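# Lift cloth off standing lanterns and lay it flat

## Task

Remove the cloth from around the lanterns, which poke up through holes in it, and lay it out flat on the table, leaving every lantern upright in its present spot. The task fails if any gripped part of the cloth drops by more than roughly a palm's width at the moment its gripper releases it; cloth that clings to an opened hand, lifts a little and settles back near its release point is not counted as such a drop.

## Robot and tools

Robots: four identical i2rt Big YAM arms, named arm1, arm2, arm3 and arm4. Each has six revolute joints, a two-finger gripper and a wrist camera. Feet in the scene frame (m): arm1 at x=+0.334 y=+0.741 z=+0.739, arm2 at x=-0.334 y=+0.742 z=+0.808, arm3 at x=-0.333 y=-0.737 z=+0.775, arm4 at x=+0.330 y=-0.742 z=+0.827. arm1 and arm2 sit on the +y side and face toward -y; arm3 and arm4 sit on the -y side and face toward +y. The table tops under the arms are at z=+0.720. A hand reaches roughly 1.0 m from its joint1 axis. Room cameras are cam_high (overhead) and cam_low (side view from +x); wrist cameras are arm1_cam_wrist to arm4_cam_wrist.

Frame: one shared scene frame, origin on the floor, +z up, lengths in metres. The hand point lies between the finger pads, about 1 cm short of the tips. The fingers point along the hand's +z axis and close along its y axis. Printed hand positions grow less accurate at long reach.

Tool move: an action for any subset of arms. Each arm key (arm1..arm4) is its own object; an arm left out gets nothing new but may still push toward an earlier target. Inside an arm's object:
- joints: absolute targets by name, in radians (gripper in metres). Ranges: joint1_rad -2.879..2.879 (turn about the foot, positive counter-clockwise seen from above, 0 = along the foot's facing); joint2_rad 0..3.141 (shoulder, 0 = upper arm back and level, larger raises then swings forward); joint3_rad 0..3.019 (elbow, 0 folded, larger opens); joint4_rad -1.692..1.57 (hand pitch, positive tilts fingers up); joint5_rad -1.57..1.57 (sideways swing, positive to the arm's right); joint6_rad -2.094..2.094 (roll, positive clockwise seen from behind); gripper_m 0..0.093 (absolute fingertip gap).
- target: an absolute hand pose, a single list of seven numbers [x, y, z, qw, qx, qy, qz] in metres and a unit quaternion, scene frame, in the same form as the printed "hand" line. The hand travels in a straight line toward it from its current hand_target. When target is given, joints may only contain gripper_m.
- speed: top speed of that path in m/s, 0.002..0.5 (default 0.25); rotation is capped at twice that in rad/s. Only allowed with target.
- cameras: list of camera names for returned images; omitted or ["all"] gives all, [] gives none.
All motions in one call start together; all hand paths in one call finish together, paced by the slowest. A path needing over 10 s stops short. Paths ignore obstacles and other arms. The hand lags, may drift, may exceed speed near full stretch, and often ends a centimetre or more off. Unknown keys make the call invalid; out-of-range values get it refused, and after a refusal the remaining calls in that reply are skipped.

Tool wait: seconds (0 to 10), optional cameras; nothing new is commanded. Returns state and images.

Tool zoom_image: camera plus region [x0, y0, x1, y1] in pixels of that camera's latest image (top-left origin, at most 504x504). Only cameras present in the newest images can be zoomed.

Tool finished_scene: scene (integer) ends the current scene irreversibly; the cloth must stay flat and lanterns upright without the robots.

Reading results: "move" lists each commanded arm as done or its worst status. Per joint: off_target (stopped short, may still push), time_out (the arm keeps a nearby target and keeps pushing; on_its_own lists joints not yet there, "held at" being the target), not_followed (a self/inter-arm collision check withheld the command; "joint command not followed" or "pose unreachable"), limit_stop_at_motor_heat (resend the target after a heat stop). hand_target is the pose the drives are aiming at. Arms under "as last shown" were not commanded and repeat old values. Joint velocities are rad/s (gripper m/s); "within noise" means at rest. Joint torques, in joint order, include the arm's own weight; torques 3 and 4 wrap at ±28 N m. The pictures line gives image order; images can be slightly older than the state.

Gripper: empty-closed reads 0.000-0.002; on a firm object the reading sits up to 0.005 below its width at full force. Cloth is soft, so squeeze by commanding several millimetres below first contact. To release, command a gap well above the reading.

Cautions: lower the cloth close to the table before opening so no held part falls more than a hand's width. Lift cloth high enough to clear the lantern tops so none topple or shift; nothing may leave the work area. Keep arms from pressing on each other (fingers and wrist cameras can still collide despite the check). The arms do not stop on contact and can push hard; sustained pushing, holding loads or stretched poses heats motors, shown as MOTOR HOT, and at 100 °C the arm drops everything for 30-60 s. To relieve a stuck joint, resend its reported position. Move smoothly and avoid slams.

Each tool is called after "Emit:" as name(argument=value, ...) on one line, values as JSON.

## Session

Emit:
move(cameras=["all"])

Emit:
zoom_image(camera="cam_high", region=[260, 150, 480, 340])

Emit:
zoom_image(camera="cam_high", region=[420, 150, 640, 340])

Scene clock: 0.00 s.
Joint torques (N m): no reading
Motor temperatures (°C): arm1=[25 24 34 21 23 22 22] | arm2=[23 31 31 25 22 23 22] | arm3=[24 40 36 23 24 23 26] | arm4=[23 27 31 22 21 23 24]
Heat: arm1: hottest joint3_rad 34 °C; arm2: hottest joint2_rad 31 °C; arm3: hottest joint2_rad 40 °C; arm4: hottest joint3_rad 31 °C.
Joint velocities: within noise
arm1.joint_positions: joint1_rad=+0.412 joint2_rad=+0.389 joint3_rad=+1.559 joint4_rad=-1.532 joint5_rad=-0.172 joint6_rad=+0.178 gripper_m=+0.09396
arm1.joint_status: not commanded
arm1.hand: x=+0.3942 y=+0.6944 z=+1.3422 quat_wxyz=(-0.536, -0.460, -0.677, +0.206) (m; scene frame)
arm1.hand_target: x=+0.3931 y=+0.6971 z=+1.3489 quat_wxyz=(-0.542, -0.456, -0.673, +0.210) (m; scene frame)
arm1.hand_status: not commanded
arm2.joint_positions: joint1_rad=+0.663 joint2_rad=+0.537 joint3_rad=+1.677 joint4_rad=-1.567 joint5_rad=-0.221 joint6_rad=+0.214 gripper_m=+0.09396
arm2.joint_status: not commanded
arm2.hand: x=-0.2377 y=+0.6738 z=+1.4370 quat_wxyz=(-0.537, -0.400, -0.737, +0.098) (m; scene frame)
arm2.hand_target: x=-0.2395 y=+0.6762 z=+1.4441 quat_wxyz=(-0.544, -0.396, -0.733, +0.101) (m; scene frame)
arm2.hand_status: not commanded
arm3.joint_positions: joint1_rad=-0.089 joint2_rad=+0.316 joint3_rad=+1.457 joint4_rad=-1.482 joint5_rad=-0.234 joint6_rad=-0.231 gripper_m=+0.09396
arm3.joint_status: not commanded
arm3.hand: x=-0.3734 y=-0.6706 z=+1.3546 quat_wxyz=(-0.405, +0.666, -0.465, -0.420) (m; scene frame)
arm3.hand_target: x=-0.3735 y=-0.6720 z=+1.3623 quat_wxyz=(-0.411, +0.663, -0.461, -0.424) (m; scene frame)
arm3.hand_status: not commanded
arm4.joint_positions: joint1_rad=-0.685 joint2_rad=+0.599 joint3_rad=+1.524 joint4_rad=-1.293 joint5_rad=+0.206 joint6_rad=+0.478 gripper_m=+0.09396
arm4.joint_status: not commanded
arm4.hand: x=+0.4929 y=-0.6172 z=+1.4455 quat_wxyz=(-0.494, +0.093, -0.816, -0.284) (m; scene frame)
arm4.hand_target: x=+0.4903 y=-0.6203 z=+1.4551 quat_wxyz=(-0.501, +0.090, -0.810, -0.290) (m; scene frame)
arm4.hand_status: not commanded
pictures: arm1_cam_wrist, arm2_cam_wrist, arm3_cam_wrist, arm4_cam_wrist, cam_high, cam_low
camera_calibration:
arm1_cam_wrist: T_world_to_cam=[[-0.838488, -0.500047, -0.216543, 0.970111], [-0.306371, 0.761232, -0.571544, 0.36752], [0.450639, -0.41289, -0.791484, 1.30166], [0, 0, 0, 1]] pos_world=[0.339444, 0.742777, 1.45037]
arm2_cam_wrist: T_world_to_cam=[[-0.690659, -0.661531, -0.292176, 0.704693], [-0.503697, 0.72994, -0.462035, 0.0565872], [0.518921, -0.17194, -0.837351, 1.5643], [0, 0, 0, 1]] pos_world=[-0.296544, 0.693838, 1.54191]
arm3_cam_wrist: T_world_to_cam=[[0.958008, 0.243889, 0.150796, 0.317644], [0.285659, -0.766075, -0.575784, 0.379437], [-0.0249062, 0.594682, -0.803575, 1.60306], [0, 0, 0, 1]] pos_world=[-0.372769, -0.740101, 1.45875]
arm4_cam_wrist: T_world_to_cam=[[0.434544, -0.823088, -0.365648, -0.194556], [-0.842484, -0.227941, -0.488123, 0.983829], [0.318422, 0.520163, -0.792488, 1.43024], [0, 0, 0, 1]] pos_world=[0.457985, -0.679837, 1.54254]

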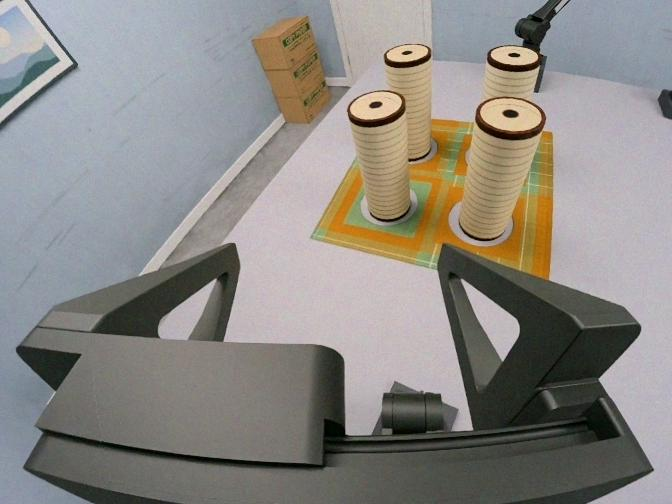

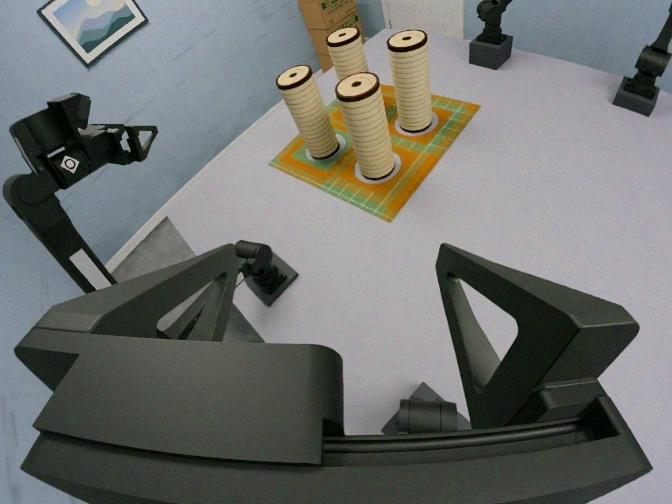

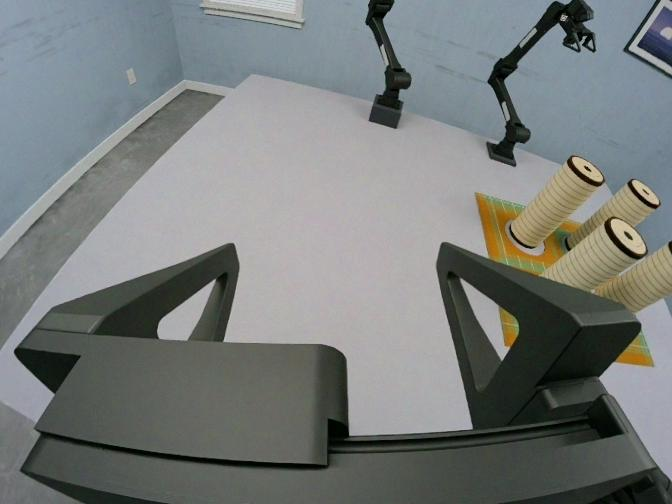

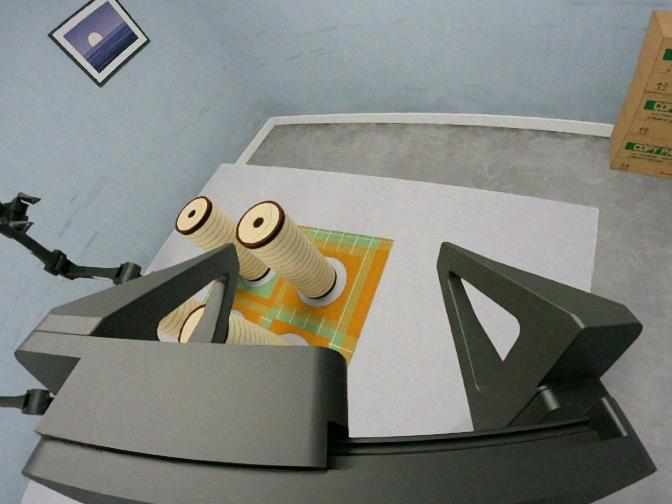

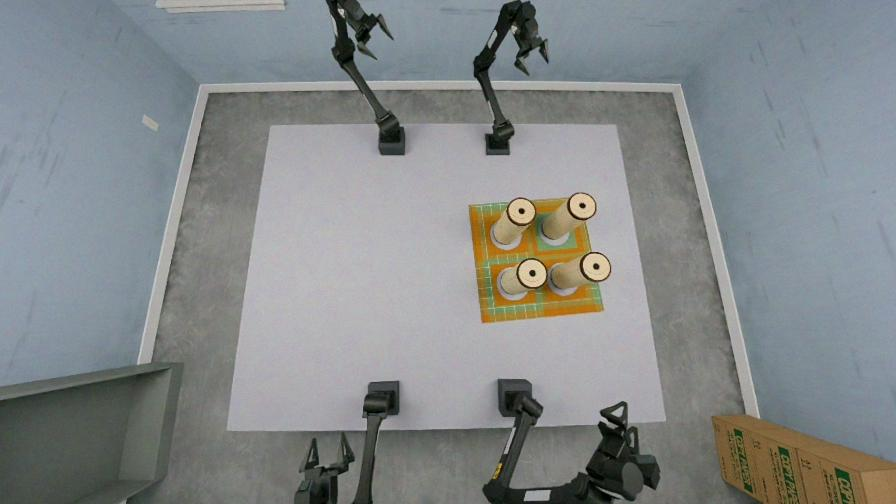

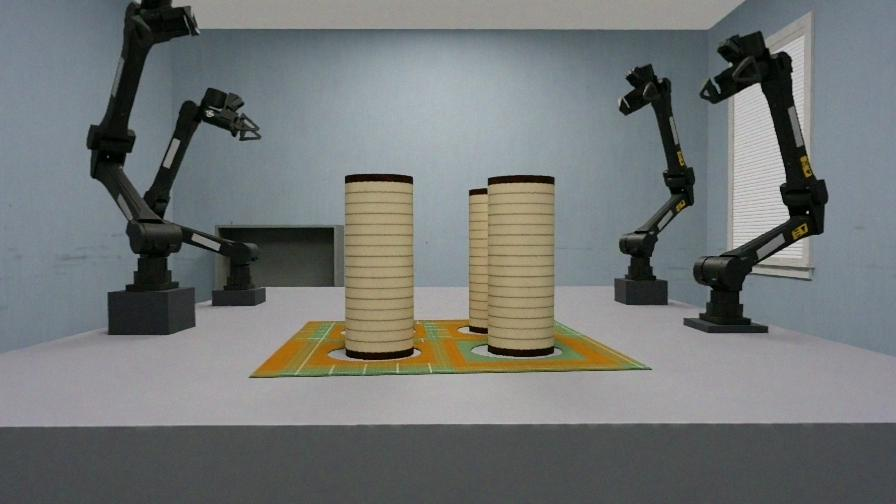

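Scaled by 2.291.

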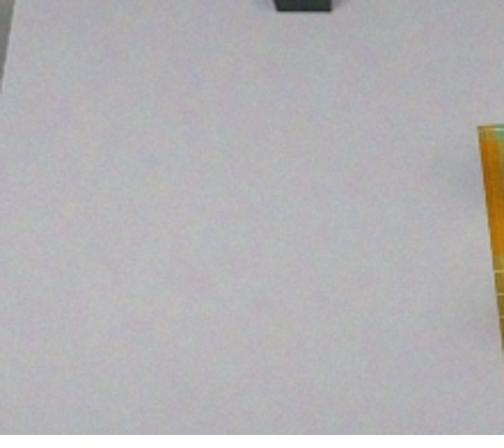

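Scaled by 2.291.

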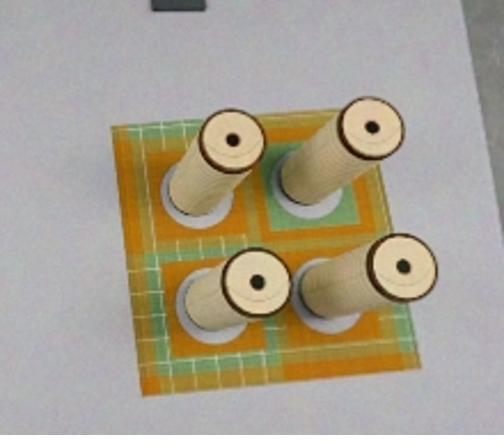

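Emit:
move(arm1={"joints": {"joint1_rad": 0.8606, "joint2_rad": 0.8, "joint3_rad": 1.1, "joint4_rad": -1.4, "joint5_rad": 0.0, "joint6_rad": 0.8746, "gripper_m": 0.05}}, arm2={"joints": {"joint1_rad": 0.8856, "joint2_rad": 0.8, "joint3_rad": 1.1, "joint4_rad": -1.4, "joint5_rad": 0.0, "joint6_rad": 0.8716, "gripper_m": 0.05}}, arm3={"joints": {"joint1_rad": -0.9791, "joint2_rad": 0.8, "joint3_rad": 1.1, "joint4_rad": -1.4, "joint5_rad": 0.0, "joint6_rad": -0.9425, "gripper_m": 0.05}}, arm4={"joints": {"joint1_rad": -0.8056, "joint2_rad": 0.8, "joint3_rad": 1.1, "joint4_rad": -1.4, "joint5_rad": 0.0, "joint6_rad": -0.8397, "gripper_m": 0.05}}, cameras=["cam_high"])

Scene clock: 47.97 s.
Joint torques (N m): arm1=[-1.32 -0.03 12.33 1.07 0.29 0.16] | arm2=[1.14 -1.85 9.48 1.46 0.14 0] | arm3=[-0.15 -0.67 9.03 1.14 0.09 -0.09] | arm4=[-0.44 1.26 11.6 1.09 -0.24 -0.03]
Motor temperatures (°C): arm1=[25 25 36 21 23 22 22] | arm2=[23 30 33 25 22 23 22] | arm3=[24 38 37 23 24 23 26] | arm4=[23 27 33 22 21 23 24]
Heat: arm1: hottest joint3_rad 36 °C; arm2: hottest joint3_rad 33 °C; arm3: hottest joint2_rad 38 °C; arm4: hottest joint3_rad 33 °C.
move: arm1 done; arm2 done; arm3 done; arm4 done
Joint velocities: within noise
arm1.joint_positions: joint1_rad=+0.859 joint2_rad=+0.796 joint3_rad=+1.075 joint4_rad=-1.403 joint5_rad=-0.002 joint6_rad=+0.861 gripper_m=+0.05013
arm1.joint_status: all done
arm1.hand: x=+0.5497 y=+0.5667 z=+1.0726 quat_wxyz=(-0.224, -0.683, -0.695, -0.013) (m; scene frame)
arm1.hand_target: x=+0.5532 y=+0.5642 z=+1.0838 quat_wxyz=(-0.235, -0.686, -0.689, -0.015) (m; scene frame)
arm1.hand_status: not commanded
arm2.joint_positions: joint1_rad=+0.879 joint2_rad=+0.793 joint3_rad=+1.102 joint4_rad=-1.408 joint5_rad=-0.003 joint6_rad=+0.860 gripper_m=+0.05011
arm2.joint_status: all done
arm2.hand: x=-0.1207 y=+0.5589 z=+1.1525 quat_wxyz=(-0.232, -0.686, -0.689, -0.021) (m; scene frame)
arm2.hand_target: x=-0.1174 y=+0.5580 z=+1.1504 quat_wxyz=(-0.231, -0.688, -0.688, -0.022) (m; scene frame)
arm2.hand_status: not commanded
arm3.joint_positions: joint1_rad=-0.976 joint2_rad=+0.796 joint3_rad=+1.079 joint4_rad=-1.410 joint5_rad=+0.000 joint6_rad=-0.931 gripper_m=+0.05008
arm3.joint_status: all done
arm3.hand: x=-0.1113 y=-0.5760 z=+1.1111 quat_wxyz=(-0.223, +0.686, -0.692, +0.032) (m; scene frame)
arm3.hand_target: x=-0.1067 y=-0.5737 z=+1.1215 quat_wxyz=(-0.236, +0.687, -0.686, +0.036) (m; scene frame)
arm3.hand_status: not commanded
arm4.joint_positions: joint1_rad=-0.796 joint2_rad=+0.795 joint3_rad=+1.091 joint4_rad=-1.396 joint5_rad=+0.003 joint6_rad=-0.827 gripper_m=+0.05016
arm4.joint_status: all done
arm4.hand: x=+0.5400 y=-0.5552 z=+1.1685 quat_wxyz=(-0.234, +0.685, -0.689, +0.008) (m; scene frame)
arm4.hand_target: x=+0.5423 y=-0.5562 z=+1.1710 quat_wxyz=(-0.234, +0.687, -0.688, +0.009) (m; scene frame)
arm4.hand_status: not commanded
pictures: cam_high

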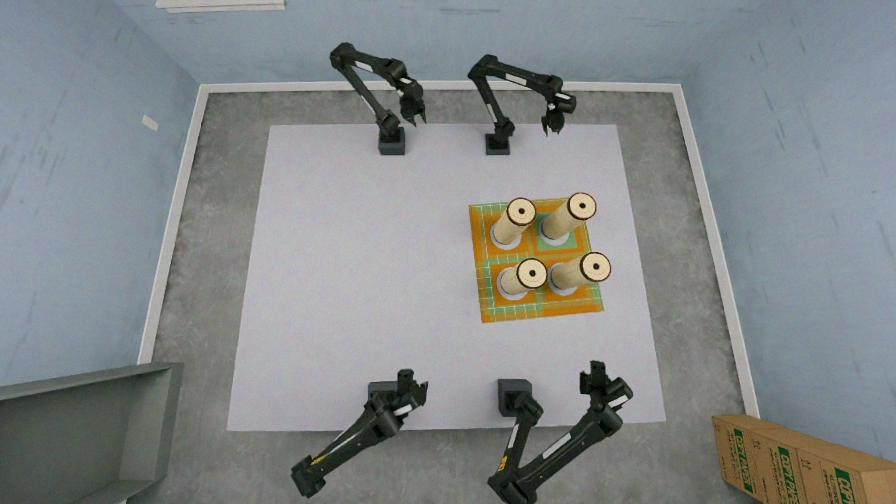

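Emit:
move(arm1={"joints": {"joint1_rad": 0.8606, "joint2_rad": 1.9277, "joint3_rad": 1.6645, "joint4_rad": -1.2787, "joint5_rad": 0.0, "joint6_rad": 0.8746, "gripper_m": 0.05}}, arm2={"joints": {"joint1_rad": 0.8856, "joint2_rad": 2.1162, "joint3_rad": 1.7543, "joint4_rad": -1.155, "joint5_rad": 0.0, "joint6_rad": 0.8716, "gripper_m": 0.05}}, arm3={"joints": {"joint1_rad": -0.9791, "joint2_rad": 2.1592, "joint3_rad": 1.882, "joint4_rad": -1.2568, "joint5_rad": 0.0, "joint6_rad": -0.9425, "gripper_m": 0.05}}, arm4={"joints": {"joint1_rad": -0.8056, "joint2_rad": 2.2405, "joint3_rad": 1.8519, "joint4_rad": -1.1524, "joint5_rad": 0.0, "joint6_rad": -0.8397, "gripper_m": 0.05}}, cameras=["all"])

Scene clock: 52.77 s.
Joint torques (N m): arm1=[-1.79 -16.73 11.67 0.12 0.36 0.17] | arm2=[0.73 -25.29 11.21 0.43 0.13 0.01] | arm3=[-0.15 -23.88 10.54 0.12 0.09 -0.12] | arm4=[-0.21 -15.79 12.05 0.14 -0.24 -0.03]
Motor temperatures (°C): arm1=[25 25 36 21 23 22 22] | arm2=[23 31 33 25 22 23 22] | arm3=[24 38 37 23 24 23 26] | arm4=[23 27 34 22 21 23 24]
Heat: arm1: hottest joint3_rad 36 °C; arm2: hottest joint3_rad 33 °C; arm3: hottest joint2_rad 38 °C; arm4: hottest joint3_rad 34 °C.
move: arm1 done; arm2 done; arm3 done; arm4 done
Joint velocities: within noise
arm1.joint_positions: joint1_rad=+0.859 joint2_rad=+1.939 joint3_rad=+1.635 joint4_rad=-1.279 joint5_rad=-0.002 joint6_rad=+0.862 gripper_m=+0.05013
arm1.joint_status: all done
arm1.hand: x=+0.7818 y=+0.3684 z=+0.8412 quat_wxyz=(+0.003, -0.703, -0.711, +0.006) (m; scene frame)
arm1.hand_target: x=+0.7905 y=+0.3622 z=+0.8587 quat_wxyz=(-0.017, -0.707, -0.707, +0.005) (m; scene frame)
arm1.hand_status: not commanded
arm2.joint_positions: joint1_rad=+0.879 joint2_rad=+2.125 joint3_rad=+1.724 joint4_rad=-1.157 joint5_rad=-0.002 joint6_rad=+0.862 gripper_m=+0.05011
arm2.joint_status: all done
arm2.hand: x=+0.1487 y=+0.3309 z=+0.8285 quat_wxyz=(-0.005, -0.706, -0.708, -0.003) (m; scene frame)
arm2.hand_target: x=+0.1615 y=+0.3253 z=+0.8450 quat_wxyz=(-0.026, -0.707, -0.707, -0.004) (m; scene frame)
arm2.hand_status: not commanded
arm3.joint_positions: joint1_rad=-0.976 joint2_rad=+2.193 joint3_rad=+1.829 joint4_rad=-1.261 joint5_rad=+0.000 joint6_rad=-0.932 gripper_m=+0.05009
arm3.joint_status: all done
arm3.hand: x=+0.1843 y=-0.3585 z=+0.7992 quat_wxyz=(+0.021, +0.705, -0.709, -0.004) (m; scene frame)
arm3.hand_target: x=+0.2040 y=-0.3466 z=+0.8399 quat_wxyz=(-0.024, +0.707, -0.707, +0.003) (m; scene frame)
arm3.hand_status: not commanded
arm4.joint_positions: joint1_rad=-0.796 joint2_rad=+2.245 joint3_rad=+1.822 joint4_rad=-1.148 joint5_rad=+0.002 joint6_rad=-0.831 gripper_m=+0.05016
arm4.joint_status: all done
arm4.hand: x=+0.8177 y=-0.2977 z=+0.8102 quat_wxyz=(-0.002, +0.707, -0.707, -0.003) (m; scene frame)
arm4.hand_target: x=+0.8302 y=-0.2946 z=+0.8239 quat_wxyz=(-0.017, +0.707, -0.707, -0.003) (m; scene frame)
arm4.hand_status: not commanded
pictures: arm1_cam_wrist, arm2_cam_wrist, arm3_cam_wrist, arm4_cam_wrist, cam_high, cam_low
camera_calibration:
arm1_cam_wrist: T_world_to_cam=[[-0.999909, -0.0132312, 0.00269369, 0.786056], [-0.00952592, 0.832629, 0.55375, -0.756932], [-0.00956963, 0.553674, -0.832679, 0.634306], [0, 0, 0, 1]] pos_world=[0.784844, 0.289445, 0.945207]
arm2_cam_wrist: T_world_to_cam=[[-0.999847, 0.00178274, -0.017395, 0.16573], [-0.00878404, 0.808955, 0.587804, -0.749248], [0.0151197, 0.587867, -0.808816, 0.595133], [0, 0, 0, 1]] pos_world=[0.150125, 0.255954, 0.924648]
arm3_cam_wrist: T_world_to_cam=[[0.999211, -0.00439243, -0.0394814, -0.153518], [0.0201545, -0.800402, 0.599125, -0.762966], [-0.0342326, -0.599448, -0.799681, 0.555591], [0, 0, 0, 1]] pos_world=[0.187793, -0.278305, 0.895347]
arm4_cam_wrist: T_world_to_cam=[[0.999975, 0.00707171, -0.000473376, -0.816138], [0.00600675, -0.810145, 0.586199, -0.717415], [0.00376193, -0.586187, -0.810167, 0.599451], [0, 0, 0, 1]] pos_world=[0.818172, -0.224048, 0.905817]

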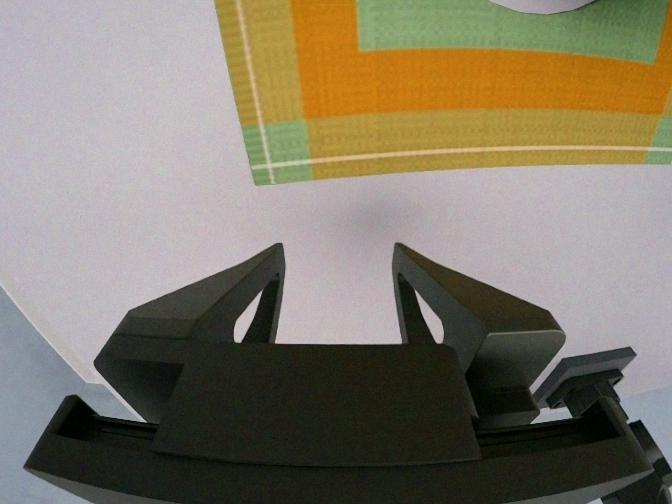

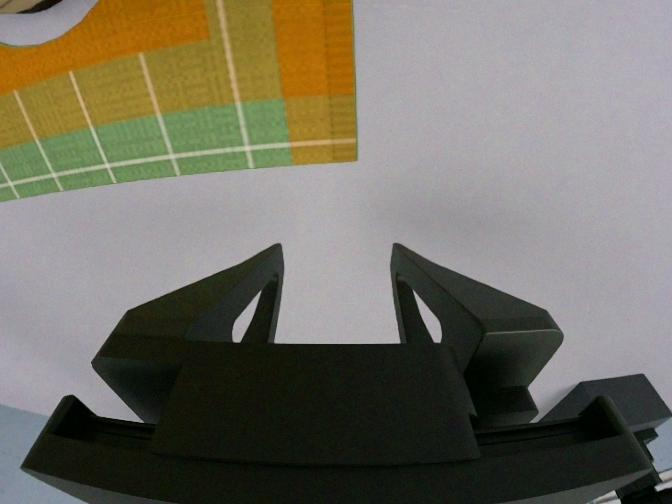

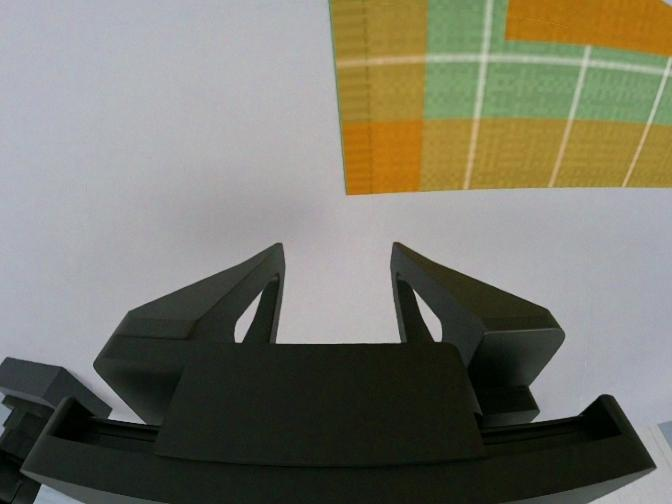

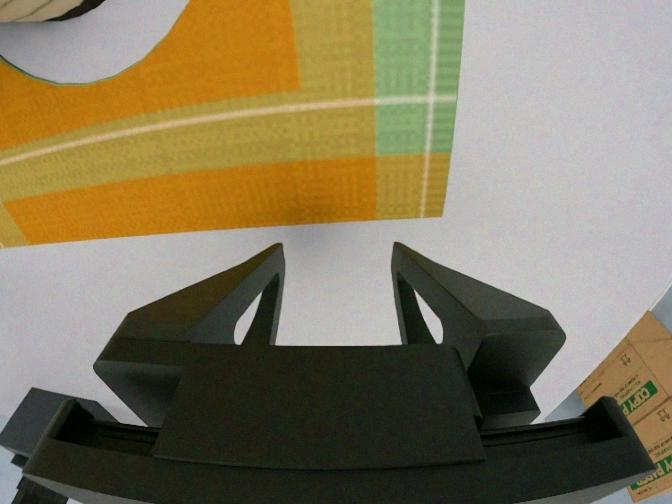

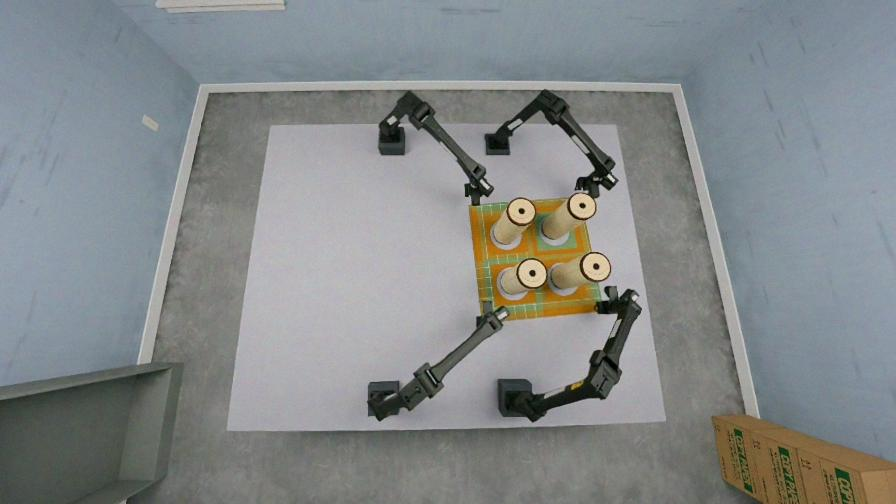

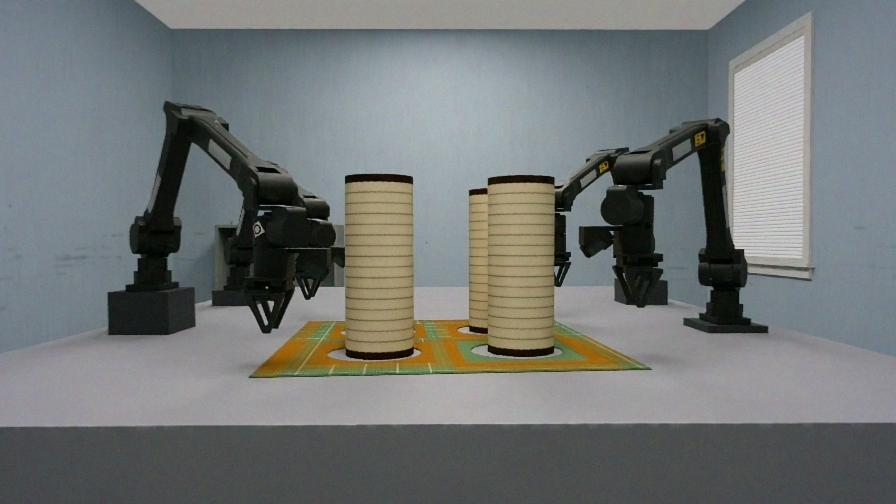

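Emit:
move(arm1={"target": [0.8215, 0.3523, 0.797, 0.017, 0.707, 0.707, 0.0], "speed": 0.13}, arm2={"target": [0.1923, 0.3103, 0.7965, 0.026, 0.707, 0.707, 0.0], "speed": 0.13}, arm3={"target": [0.2427, -0.3366, 0.82, -0.024, 0.707, -0.707, 0.0], "speed": 0.13}, arm4={"target": [0.8682, -0.3143, 0.794, -0.017, 0.707, -0.707, 0.0], "speed": 0.13}, cameras=["arm1_cam_wrist", "arm2_cam_wrist", "arm3_cam_wrist", "arm4_cam_wrist"])

Scene clock: 105.97 s.
Joint torques (N m): arm1=[-1.26 -17.49 13.33 0.42 0.12 0.11] | arm2=[1.67 -25.76 13.09 0.7 0.16 0.03] | arm3=[-0.03 -22.24 10.99 -0.32 -0.01 -0.13] | arm4=[0.38 -14.92 13.52 0.58 -0.07 -0.06]
Motor temperatures (°C): arm1=[25 27 40 21 23 22 22] | arm2=[23 34 37 25 22 23 22] | arm3=[24 49 41 23 23 23 26] | arm4=[23 31 38 22 21 23 24]
Heat: arm1: hottest joint3_rad 40 °C; arm2: hottest joint3_rad 37 °C; arm3: hottest joint2_rad 49 °C; arm4: hottest joint3_rad 38 °C.
move: arm1 off_target; arm2 off_target; arm3 off_target; arm4 off_target
Joint velocities: within noise
arm1.joint_positions: joint1_rad=+0.874 joint2_rad=+2.058 joint3_rad=+1.642 joint4_rad=-1.192 joint5_rad=-0.008 joint6_rad=+0.880 gripper_m=+0.05013
arm1.joint_status: not commanded
arm1.hand: x=+0.8002 y=+0.3646 z=+0.7754 quat_wxyz=(+0.016, -0.704, -0.710, +0.004) (m; scene frame)
arm1.hand_target: x=+0.8203 y=+0.3532 z=+0.7978 quat_wxyz=(-0.017, -0.707, -0.707, +0.000) (m; scene frame)
arm1.hand_status: off_target (0.033 m and 3.8 deg from the pose sent, 0.062 m and 2.5 deg at the start)
arm2.joint_positions: joint1_rad=+0.890 joint2_rad=+2.250 joint3_rad=+1.799 joint4_rad=-1.135 joint5_rad=+0.005 joint6_rad=+0.875 gripper_m=+0.05012
arm2.joint_status: not commanded
arm2.hand: x=+0.1673 y=+0.3235 z=+0.7771 quat_wxyz=(+0.008, -0.706, -0.708, +0.001) (m; scene frame)
arm2.hand_target: x=+0.1911 y=+0.3116 z=+0.7975 quat_wxyz=(-0.026, -0.707, -0.707, +0.000) (m; scene frame)
arm2.hand_status: off_target (0.034 m and 3.9 deg from the pose sent, 0.058 m and 2.4 deg at the start)
arm3.joint_positions: joint1_rad=-0.998 joint2_rad=+2.282 joint3_rad=+1.988 joint4_rad=-1.286 joint5_rad=-0.003 joint6_rad=-0.951 gripper_m=+0.05009
arm3.joint_status: not commanded
arm3.hand: x=+0.2267 y=-0.3453 z=+0.7989 quat_wxyz=(-0.001, +0.704, -0.710, -0.003) (m; scene frame)
arm3.hand_target: x=+0.2417 y=-0.3375 z=+0.8204 quat_wxyz=(-0.024, +0.707, -0.707, +0.000) (m; scene frame)
arm3.hand_status: off_target (0.028 m and 2.7 deg from the pose sent, 0.066 m and 5.2 deg at the start)
arm4.joint_positions: joint1_rad=-0.860 joint2_rad=+2.301 joint3_rad=+1.857 joint4_rad=-1.137 joint5_rad=+0.003 joint6_rad=-0.886 gripper_m=+0.05016
arm4.joint_status: not commanded
arm4.hand: x=+0.8513 y=-0.3248 z=+0.7864 quat_wxyz=(+0.003, +0.704, -0.710, -0.003) (m; scene frame)
arm4.hand_target: x=+0.8676 y=-0.3148 z=+0.7947 quat_wxyz=(-0.017, +0.707, -0.707, +0.000) (m; scene frame)
arm4.hand_status: off_target (0.021 m and 2.4 deg from the pose sent, 0.055 m and 1.8 deg at the start)
pictures: arm1_cam_wrist, arm2_cam_wrist, arm3_cam_wrist, arm4_cam_wrist
camera_calibration:
arm1_cam_wrist: T_world_to_cam=[[-0.999785, -0.00917075, 0.0185983, 0.790648], [0.00308859, 0.821028, 0.57088, -0.736234], [-0.0205051, 0.570814, -0.820823, 0.575074], [0, 0, 0, 1]] pos_world=[0.804544, 0.283459, 0.877631]
arm2_cam_wrist: T_world_to_cam=[[-0.999961, 0.00363026, 0.00802987, 0.16315], [0.00770836, 0.801922, 0.59738, -0.720733], [-0.00427068, 0.597418, -0.801918, 0.552419], [0, 0, 0, 1]] pos_world=[0.171059, 0.247354, 0.872236]
arm3_cam_wrist: T_world_to_cam=[[0.999968, -0.00581034, -0.00556902, -0.223583], [-0.00153804, -0.817163, 0.576404, -0.735736], [-0.00789991, -0.576377, -0.817146, 0.5806], [0, 0, 0, 1]] pos_world=[0.22703, -0.267871, 0.897271]
arm4_cam_wrist: T_world_to_cam=[[0.999967, -0.00203384, -0.00781547, -0.84673], [0.00298174, -0.806404, 0.591357, -0.725837], [-0.00750515, -0.591362, -0.806372, 0.569076], [0, 0, 0, 1]] pos_world=[0.853138, -0.250511, 0.881498]

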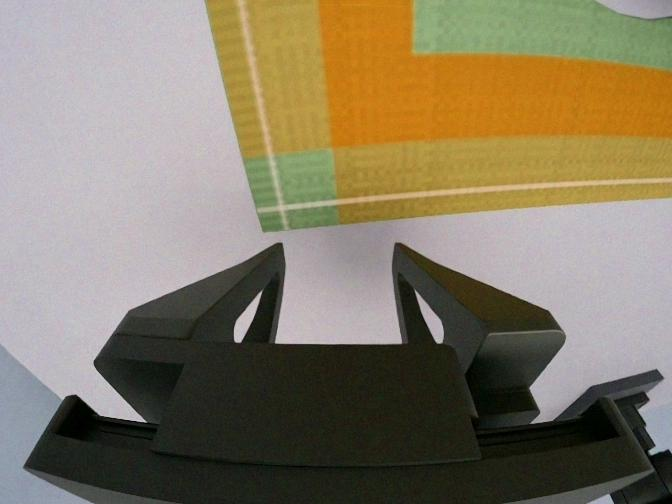

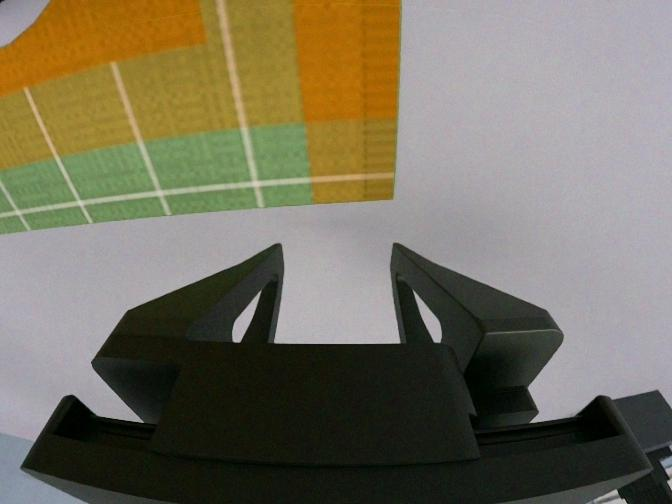

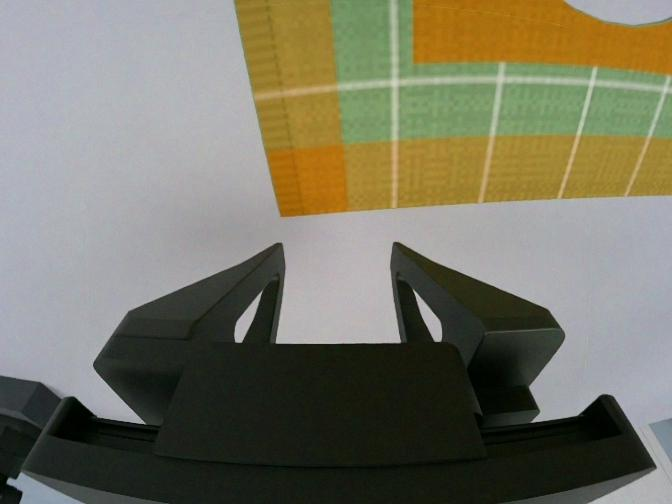

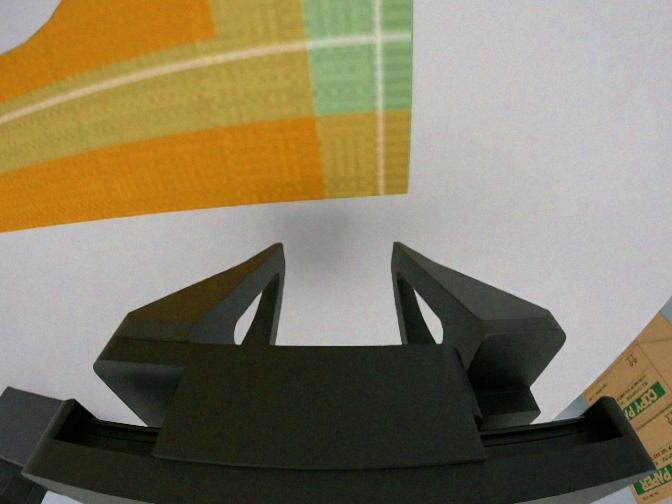

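Emit:
move(arm1={"target": [0.8295, 0.3495, 0.778, 0.017, 0.707, 0.707, 0.0], "speed": 0.13}, arm2={"target": [0.2025, 0.304, 0.7775, 0.026, 0.707, 0.707, 0.0], "speed": 0.13}, arm3={"target": [0.2382, -0.3405, 0.8, -0.024, 0.707, -0.707, 0.0], "speed": 0.13}, arm4={"target": [0.8706, -0.3069, 0.775, -0.017, 0.707, -0.707, 0.0], "speed": 0.13}, cameras=[])

Emit:
move(arm1={"target": [0.8265, 0.3505, 0.705, 0.01, 0.7071, 0.7071, 0.0], "speed": 0.13}, arm2={"target": [0.2, 0.305, 0.705, 0.01, 0.7071, 0.7071, 0.0], "speed": 0.13}, arm3={"target": [0.236, -0.341, 0.705, -0.01, 0.7071, -0.7071, 0.0], "speed": 0.13}, arm4={"target": [0.867, -0.3085, 0.711, -0.01, 0.7071, -0.7071, 0.0], "speed": 0.13}, cameras=["arm1_cam_wrist", "arm2_cam_wrist", "arm3_cam_wrist", "arm4_cam_wrist"])

Scene clock: 129.03 s.
Joint torques (N m): arm1=[-1.26 -16.67 13.27 0.29 0.1 0.18] | arm2=[1.67 -25.47 12.93 0.73 0.15 0.03] | arm3=[-0.26 -22.18 7.49 0.57 -0.02 -0.12] | arm4=[0.85 -15.15 13.45 0.65 -0.08 0]
Motor temperatures (°C): arm1=[25 32 43 21 23 22 22] | arm2=[23 34 41 25 22 23 22] | arm3=[24 50 43 23 24 23 26] | arm4=[23 31 41 22 21 23 24]
Heat: arm1: hottest joint3_rad 43 °C; arm2: hottest joint3_rad 41 °C; arm3: hottest joint2_rad 50 °C; arm4: hottest joint3_rad 41 °C.
move: arm1 off_target; arm2 off_target; arm3 done; arm4 off_target
Joint velocities: within noise
arm1.joint_positions: joint1_rad=+0.876 joint2_rad=+2.079 joint3_rad=+1.656 joint4_rad=-1.165 joint5_rad=-0.008 joint6_rad=+0.885 gripper_m=+0.05013
arm1.joint_status: not commanded
arm1.hand: x=+0.8089 y=+0.3594 z=+0.7674 quat_wxyz=(+0.006, -0.705, -0.709, +0.004) (m; scene frame)
arm1.hand_target: x=+0.8286 y=+0.3501 z=+0.7787 quat_wxyz=(-0.017, -0.707, -0.707, +0.000) (m; scene frame)
arm1.hand_status: off_target (0.025 m and 2.7 deg from the pose sent, 0.033 m and 3.8 deg at the start)
arm2.joint_positions: joint1_rad=+0.891 joint2_rad=+2.294 joint3_rad=+1.847 joint4_rad=-1.127 joint5_rad=+0.005 joint6_rad=+0.877 gripper_m=+0.05012
arm2.joint_status: not commanded
arm2.hand: x=+0.1787 y=+0.3147 z=+0.7650 quat_wxyz=(+0.002, -0.707, -0.707, +0.001) (m; scene frame)
arm2.hand_target: x=+0.2014 y=+0.3052 z=+0.7782 quat_wxyz=(-0.026, -0.707, -0.707, +0.000) (m; scene frame)
arm2.hand_status: off_target (0.029 m and 3.3 deg from the pose sent, 0.040 m and 3.9 deg at the start)
arm3.joint_positions: joint1_rad=-0.998 joint2_rad=+2.282 joint3_rad=+1.988 joint4_rad=-1.258 joint5_rad=-0.003 joint6_rad=-0.953 gripper_m=+0.05009
arm3.joint_status: not commanded
arm3.hand: x=+0.2323 y=-0.3413 z=+0.7990 quat_wxyz=(-0.015, +0.704, -0.710, +0.000) (m; scene frame)
arm3.hand_target: x=+0.2382 y=-0.3406 z=+0.8001 quat_wxyz=(-0.024, +0.707, -0.707, +0.000) (m; scene frame)
arm3.hand_status: done (0.006 m and 1.1 deg from the pose sent, 0.012 m and 2.7 deg at the start)
arm4.joint_positions: joint1_rad=-0.860 joint2_rad=+2.340 joint3_rad=+1.880 joint4_rad=-1.121 joint5_rad=+0.003 joint6_rad=-0.886 gripper_m=+0.05016
arm4.joint_status: not commanded
arm4.hand: x=+0.8562 y=-0.3207 z=+0.7686 quat_wxyz=(+0.003, +0.704, -0.710, -0.003) (m; scene frame)
arm4.hand_target: x=+0.8698 y=-0.3074 z=+0.7756 quat_wxyz=(-0.017, +0.707, -0.707, +0.000) (m; scene frame)
arm4.hand_status: off_target (0.021 m and 2.4 deg from the pose sent, 0.029 m and 2.4 deg at the start)
pictures: none
No camera images: "cameras" was empty.

Scene clock: 130.50 s.
Joint torques (N m): arm1=[-0.91 -14.92 8.12 1.06 0.12 0.14] | arm2=[1.55 -21.83 11.04 1.21 0.1 0] | arm3=[-0.15 -19.9 6.24 0.77 0.11 -0.1] | arm4=[0.91 -12.34 11.07 1.39 -0.06 0.01]
Motor temperatures (°C): arm1=[25 32 43 21 23 22 22] | arm2=[23 34 41 25 22 23 22] | arm3=[24 50 43 23 24 23 26] | arm4=[23 31 41 22 21 23 24]
Heat: arm1: hottest joint3_rad 43 °C; arm2: hottest joint3_rad 41 °C; arm3: hottest joint2_rad 50 °C; arm4: hottest joint3_rad 41 °C.
move: arm1 off_target; arm2 off_target; arm3 off_target; arm4 off_target
Joint velocities: within noise
arm1.joint_positions: joint1_rad=+0.877 joint2_rad=+2.137 joint3_rad=+1.656 joint4_rad=-1.048 joint5_rad=-0.009 joint6_rad=+0.887 gripper_m=+0.05013
arm1.joint_status: not commanded
arm1.hand: x=+0.8260 y=+0.3456 z=+0.7336 quat_wxyz=(-0.023, -0.705, -0.709, +0.000) (m; scene frame)
arm1.hand_target: x=+0.8255 y=+0.3511 z=+0.7058 quat_wxyz=(-0.010, -0.707, -0.707, +0.000) (m; scene frame)
arm1.hand_status: off_target (0.029 m and 1.6 deg from the pose sent, 0.065 m and 2.0 deg at the start)
arm2.joint_positions: joint1_rad=+0.891 joint2_rad=+2.357 joint3_rad=+1.867 joint4_rad=-1.057 joint5_rad=+0.004 joint6_rad=+0.877 gripper_m=+0.05011
arm2.joint_status: not commanded
arm2.hand: x=+0.1894 y=+0.3062 z=+0.7310 quat_wxyz=(-0.011, -0.707, -0.707, -0.001) (m; scene frame)
arm2.hand_target: x=+0.1986 y=+0.3062 z=+0.7056 quat_wxyz=(-0.010, -0.707, -0.707, +0.000) (m; scene frame)
arm2.hand_status: off_target (0.028 m and 0.1 deg from the pose sent, 0.065 m and 1.4 deg at the start)
arm3.joint_positions: joint1_rad=-0.998 joint2_rad=+2.362 joint3_rad=+1.952 joint4_rad=-1.125 joint5_rad=-0.003 joint6_rad=-0.953 gripper_m=+0.05009
arm3.joint_status: not commanded
arm3.hand: x=+0.2390 y=-0.3366 z=+0.7328 quat_wxyz=(-0.023, +0.704, -0.709, +0.001) (m; scene frame)
arm3.hand_target: x=+0.2353 y=-0.3416 z=+0.7056 quat_wxyz=(-0.010, +0.707, -0.707, +0.000) (m; scene frame)
arm3.hand_status: off_target (0.028 m and 1.6 deg from the pose sent, 0.094 m and 0.7 deg at the start)
arm4.joint_positions: joint1_rad=-0.860 joint2_rad=+2.383 joint3_rad=+1.884 joint4_rad=-1.044 joint5_rad=+0.004 joint6_rad=-0.886 gripper_m=+0.05015
arm4.joint_status: not commanded
arm4.hand: x=+0.8651 y=-0.3135 z=+0.7414 quat_wxyz=(-0.015, +0.704, -0.710, +0.000) (m; scene frame)
arm4.hand_target: x=+0.8655 y=-0.3097 z=+0.7118 quat_wxyz=(-0.010, +0.707, -0.707, +0.000) (m; scene frame)
arm4.hand_status: off_target (0.031 m and 0.7 deg from the pose sent, 0.060 m and 1.7 deg at the start)
pictures: arm1_cam_wrist, arm2_cam_wrist, arm3_cam_wrist, arm4_cam_wrist
camera_calibration:
arm1_cam_wrist: T_world_to_cam=[[-0.999044, -0.00704017, -0.0431519, 0.860971], [-0.0288222, 0.848193, 0.528903, -0.649108], [0.0328776, 0.529641, -0.847584, 0.541966], [0, 0, 0, 1]] pos_world=[0.82362, 0.269583, 0.83983]
arm2_cam_wrist: T_world_to_cam=[[-0.99974, 0.00512065, -0.0222005, 0.207219], [-0.00865353, 0.816051, 0.577916, -0.66654], [0.021076, 0.577958, -0.815795, 0.537204], [0, 0, 0, 1]] pos_world=[0.190075, 0.232388, 0.828053]
arm3_cam_wrist: T_world_to_cam=[[0.999495, -0.00473067, 0.0314157, -0.262796], [-0.0213797, -0.831594, 0.554973, -0.674941], [0.0234997, -0.555364, -0.831275, 0.541657], [0, 0, 0, 1]] pos_world=[0.235504, -0.261703, 0.833096]
arm4_cam_wrist: T_world_to_cam=[[0.999775, -0.00209276, 0.0211253, -0.88213], [-0.0138325, -0.819093, 0.573494, -0.666407], [0.0161034, -0.573657, -0.818937, 0.534002], [0, 0, 0, 1]] pos_world=[0.864114, -0.241361, 0.83813]

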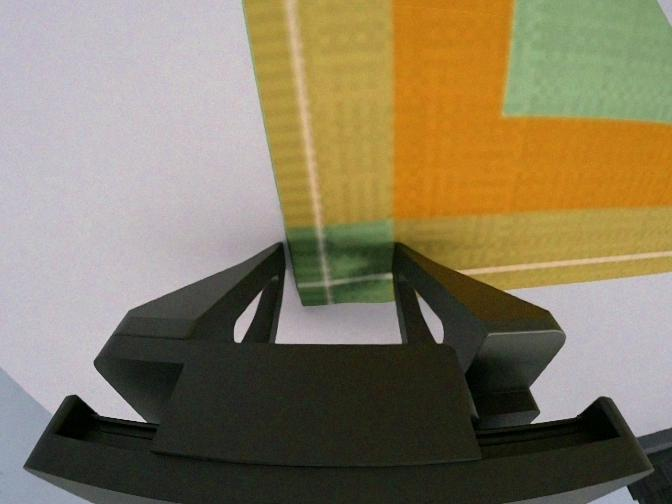

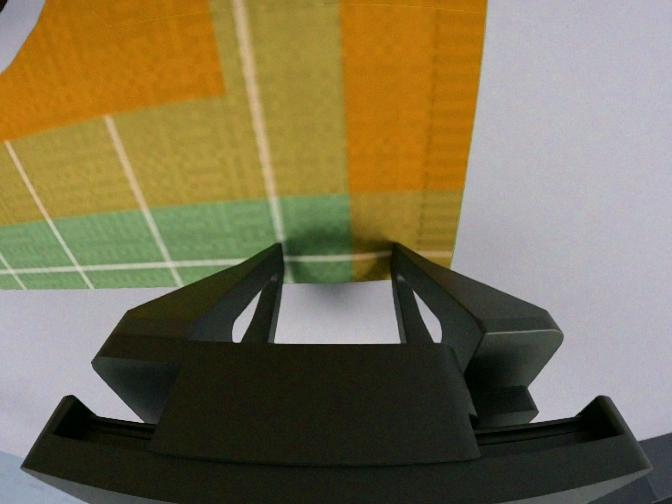

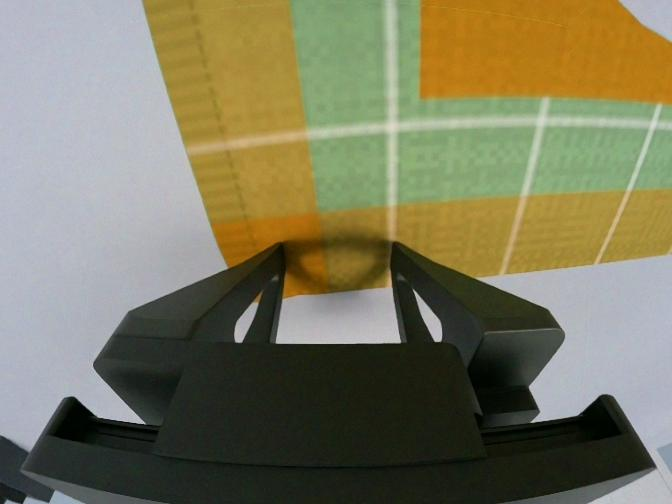

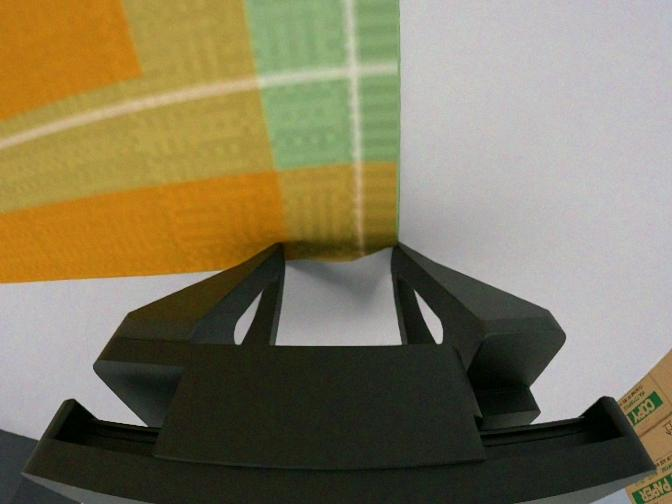

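Emit:
move(arm1={"target": [0.8136, 0.356, 0.77, 0.017, 0.707, 0.707, 0.0], "speed": 0.13}, arm4={"target": [0.8578, -0.2994, 0.77, -0.017, 0.707, -0.707, 0.0], "speed": 0.13}, cameras=[])

Emit:
move(arm1={"target": [0.8105, 0.3571, 0.705, 0.01, 0.7071, 0.7071, 0.0], "speed": 0.13}, arm4={"target": [0.8535, -0.3017, 0.711, -0.01, 0.7071, -0.7071, 0.0], "speed": 0.13}, cameras=["arm1_cam_wrist", "arm2_cam_wrist", "arm3_cam_wrist", "arm4_cam_wrist"])

Scene clock: 140.40 s.
Joint torques (N m): arm1=[-1.44 -18.43 8.84 -0.16 0.15 0.07] | arm2=[1.44 -21.83 11.06 1.17 0.1 0] | arm3=[0.09 -19.78 6.27 0.76 0.11 -0.11] | arm4=[1.61 -16.91 10.86 0.02 -0.11 0.15]
Motor temperatures (°C): arm1=[25 32 42 21 23 22 22] | arm2=[23 34 40 25 22 23 22] | arm3=[24 49 43 23 23 23 26] | arm4=[23 32 40 22 21 23 24]
Heat: arm1: hottest joint3_rad 42 °C; arm2: hottest joint3_rad 40 °C; arm3: hottest joint2_rad 49 °C; arm4: hottest joint3_rad 40 °C.
move: arm1 done; arm4 off_target
Joint velocities: within noise
arm1.joint_positions: joint1_rad=+0.877 joint2_rad=+2.072 joint3_rad=+1.634 joint4_rad=-1.106 joint5_rad=-0.009 joint6_rad=+0.887 gripper_m=+0.05013
arm1.joint_status: not commanded
arm1.hand: x=+0.8142 y=+0.3556 z=+0.7641 quat_wxyz=(-0.016, -0.705, -0.709, +0.001) (m; scene frame)
arm1.hand_target: x=+0.8136 y=+0.3559 z=+0.7700 quat_wxyz=(-0.017, -0.707, -0.707, +0.000) (m; scene frame)
arm1.hand_status: done (0.006 m and 0.3 deg from the pose sent, 0.040 m and 0.8 deg at the start)
arm2, arm3: as last shown
arm4.joint_positions: joint1_rad=-0.850 joint2_rad=+2.357 joint3_rad=+1.884 joint4_rad=-1.084 joint5_rad=+0.004 joint6_rad=-0.883 gripper_m=+0.05015
arm4.joint_status: not commanded
arm4.hand: x=+0.8572 y=-0.3107 z=+0.7584 quat_wxyz=(-0.008, +0.707, -0.707, -0.001) (m; scene frame)
arm4.hand_target: x=+0.8575 y=-0.2996 z=+0.7699 quat_wxyz=(-0.017, +0.707, -0.707, +0.000) (m; scene frame)
arm4.hand_status: off_target (0.016 m and 1.0 deg from the pose sent, 0.033 m and 0.6 deg at the start)
pictures: none
No camera images: "cameras" was empty.

Scene clock: 141.60 s.
Joint torques (N m): arm1=[-1.32 -14.15 7.28 0.76 0.14 0.05] | arm2=[1.55 -21.89 11.02 1.2 0.1 0] | arm3=[0.09 -19.66 6.24 0.76 0.12 -0.1] | arm4=[1.73 -13.22 8.66 0.94 0 0.16]
Motor temperatures (°C): arm1=[25 32 42 21 23 22 22] | arm2=[23 34 40 25 22 23 22] | arm3=[24 49 43 23 23 23 26] | arm4=[23 32 40 22 21 23 24]
Heat: arm1: hottest joint3_rad 42 °C; arm2: hottest joint3_rad 40 °C; arm3: hottest joint2_rad 49 °C; arm4: hottest joint3_rad 40 °C.
move: arm1 off_target; arm4 off_target
Joint velocities: within noise
arm1.joint_positions: joint1_rad=+0.877 joint2_rad=+2.101 joint3_rad=+1.594 joint4_rad=-1.008 joint5_rad=-0.009 joint6_rad=+0.887 gripper_m=+0.05012
arm1.joint_status: not commanded
arm1.hand: x=+0.8171 y=+0.3529 z=+0.7337 quat_wxyz=(-0.030, -0.705, -0.709, -0.001) (m; scene frame)
arm1.hand_target: x=+0.8097 y=+0.3577 z=+0.7059 quat_wxyz=(-0.010, -0.707, -0.707, +0.000) (m; scene frame)
arm1.hand_status: off_target (0.030 m and 2.3 deg from the pose sent, 0.059 m and 0.7 deg at the start)
arm2, arm3: as last shown
arm4.joint_positions: joint1_rad=-0.850 joint2_rad=+2.382 joint3_rad=+1.884 joint4_rad=-1.018 joint5_rad=+0.003 joint6_rad=-0.883 gripper_m=+0.05015
arm4.joint_status: not commanded
arm4.hand: x=+0.8656 y=-0.3035 z=+0.7425 quat_wxyz=(-0.028, +0.706, -0.707, +0.000) (m; scene frame)
arm4.hand_target: x=+0.8527 y=-0.3027 z=+0.7120 quat_wxyz=(-0.010, +0.707, -0.707, +0.000) (m; scene frame)
arm4.hand_status: off_target (0.034 m and 2.1 deg from the pose sent, 0.049 m and 0.3 deg at the start)
pictures: arm1_cam_wrist, arm2_cam_wrist, arm3_cam_wrist, arm4_cam_wrist
camera_calibration:
arm1_cam_wrist: T_world_to_cam=[[-0.998498, -0.00765816, -0.054242, 0.860031], [-0.0348792, 0.852405, 0.521717, -0.646928], [0.0422408, 0.522826, -0.851392, 0.535984], [0, 0, 0, 1]] pos_world=[0.813535, 0.277804, 0.840496]
arm2_cam_wrist: T_world_to_cam=[[-0.99974, 0.00512065, -0.0222005, 0.207219], [-0.00865353, 0.816051, 0.577916, -0.66654], [0.021076, 0.577958, -0.815795, 0.537204], [0, 0, 0, 1]] pos_world=[0.190075, 0.232388, 0.828053]
arm3_cam_wrist: T_world_to_cam=[[0.999495, -0.00473067, 0.0314157, -0.262796], [-0.0213797, -0.831594, 0.554973, -0.674941], [0.0234997, -0.555364, -0.831275, 0.541657], [0, 0, 0, 1]] pos_world=[0.235504, -0.261703, 0.833096]
arm4_cam_wrist: T_world_to_cam=[[0.999112, 0.00402279, 0.0419472, -0.895674], [-0.020099, -0.829418, 0.558267, -0.645203], [0.0370376, -0.558614, -0.8286, 0.534272], [0, 0, 0, 1]] pos_world=[0.862122, -0.233088, 0.840465]

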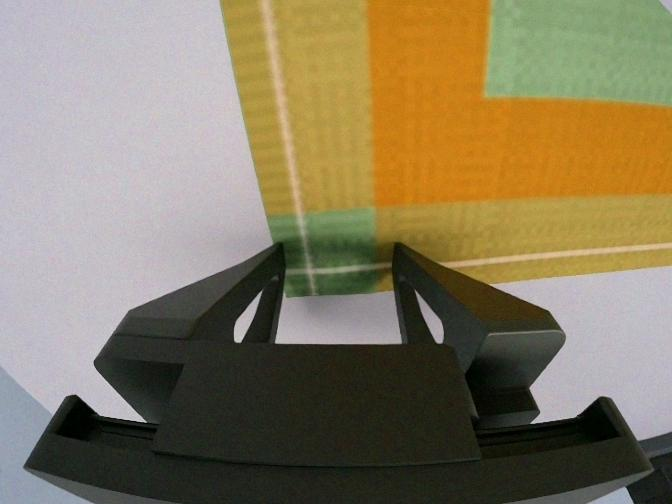

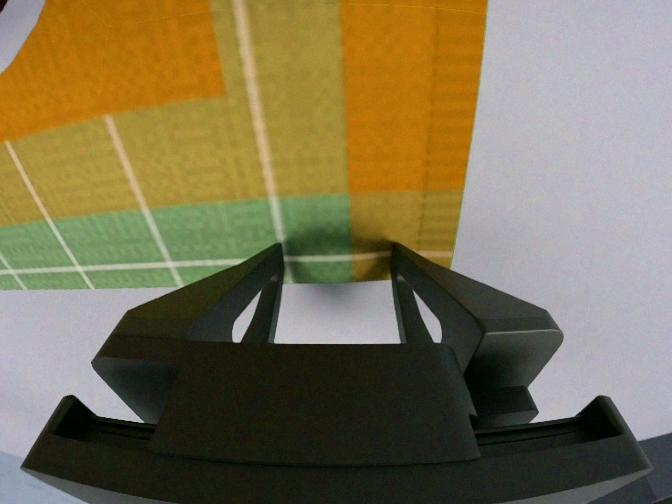

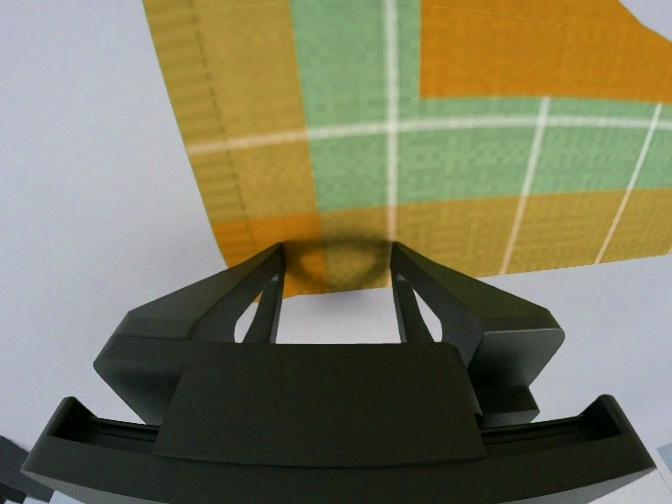

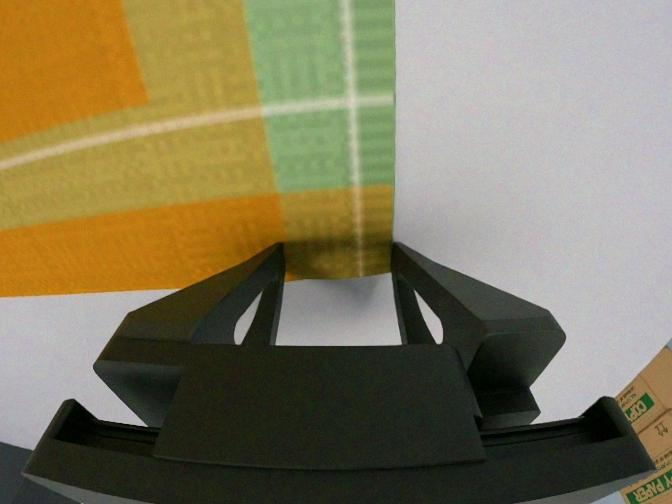

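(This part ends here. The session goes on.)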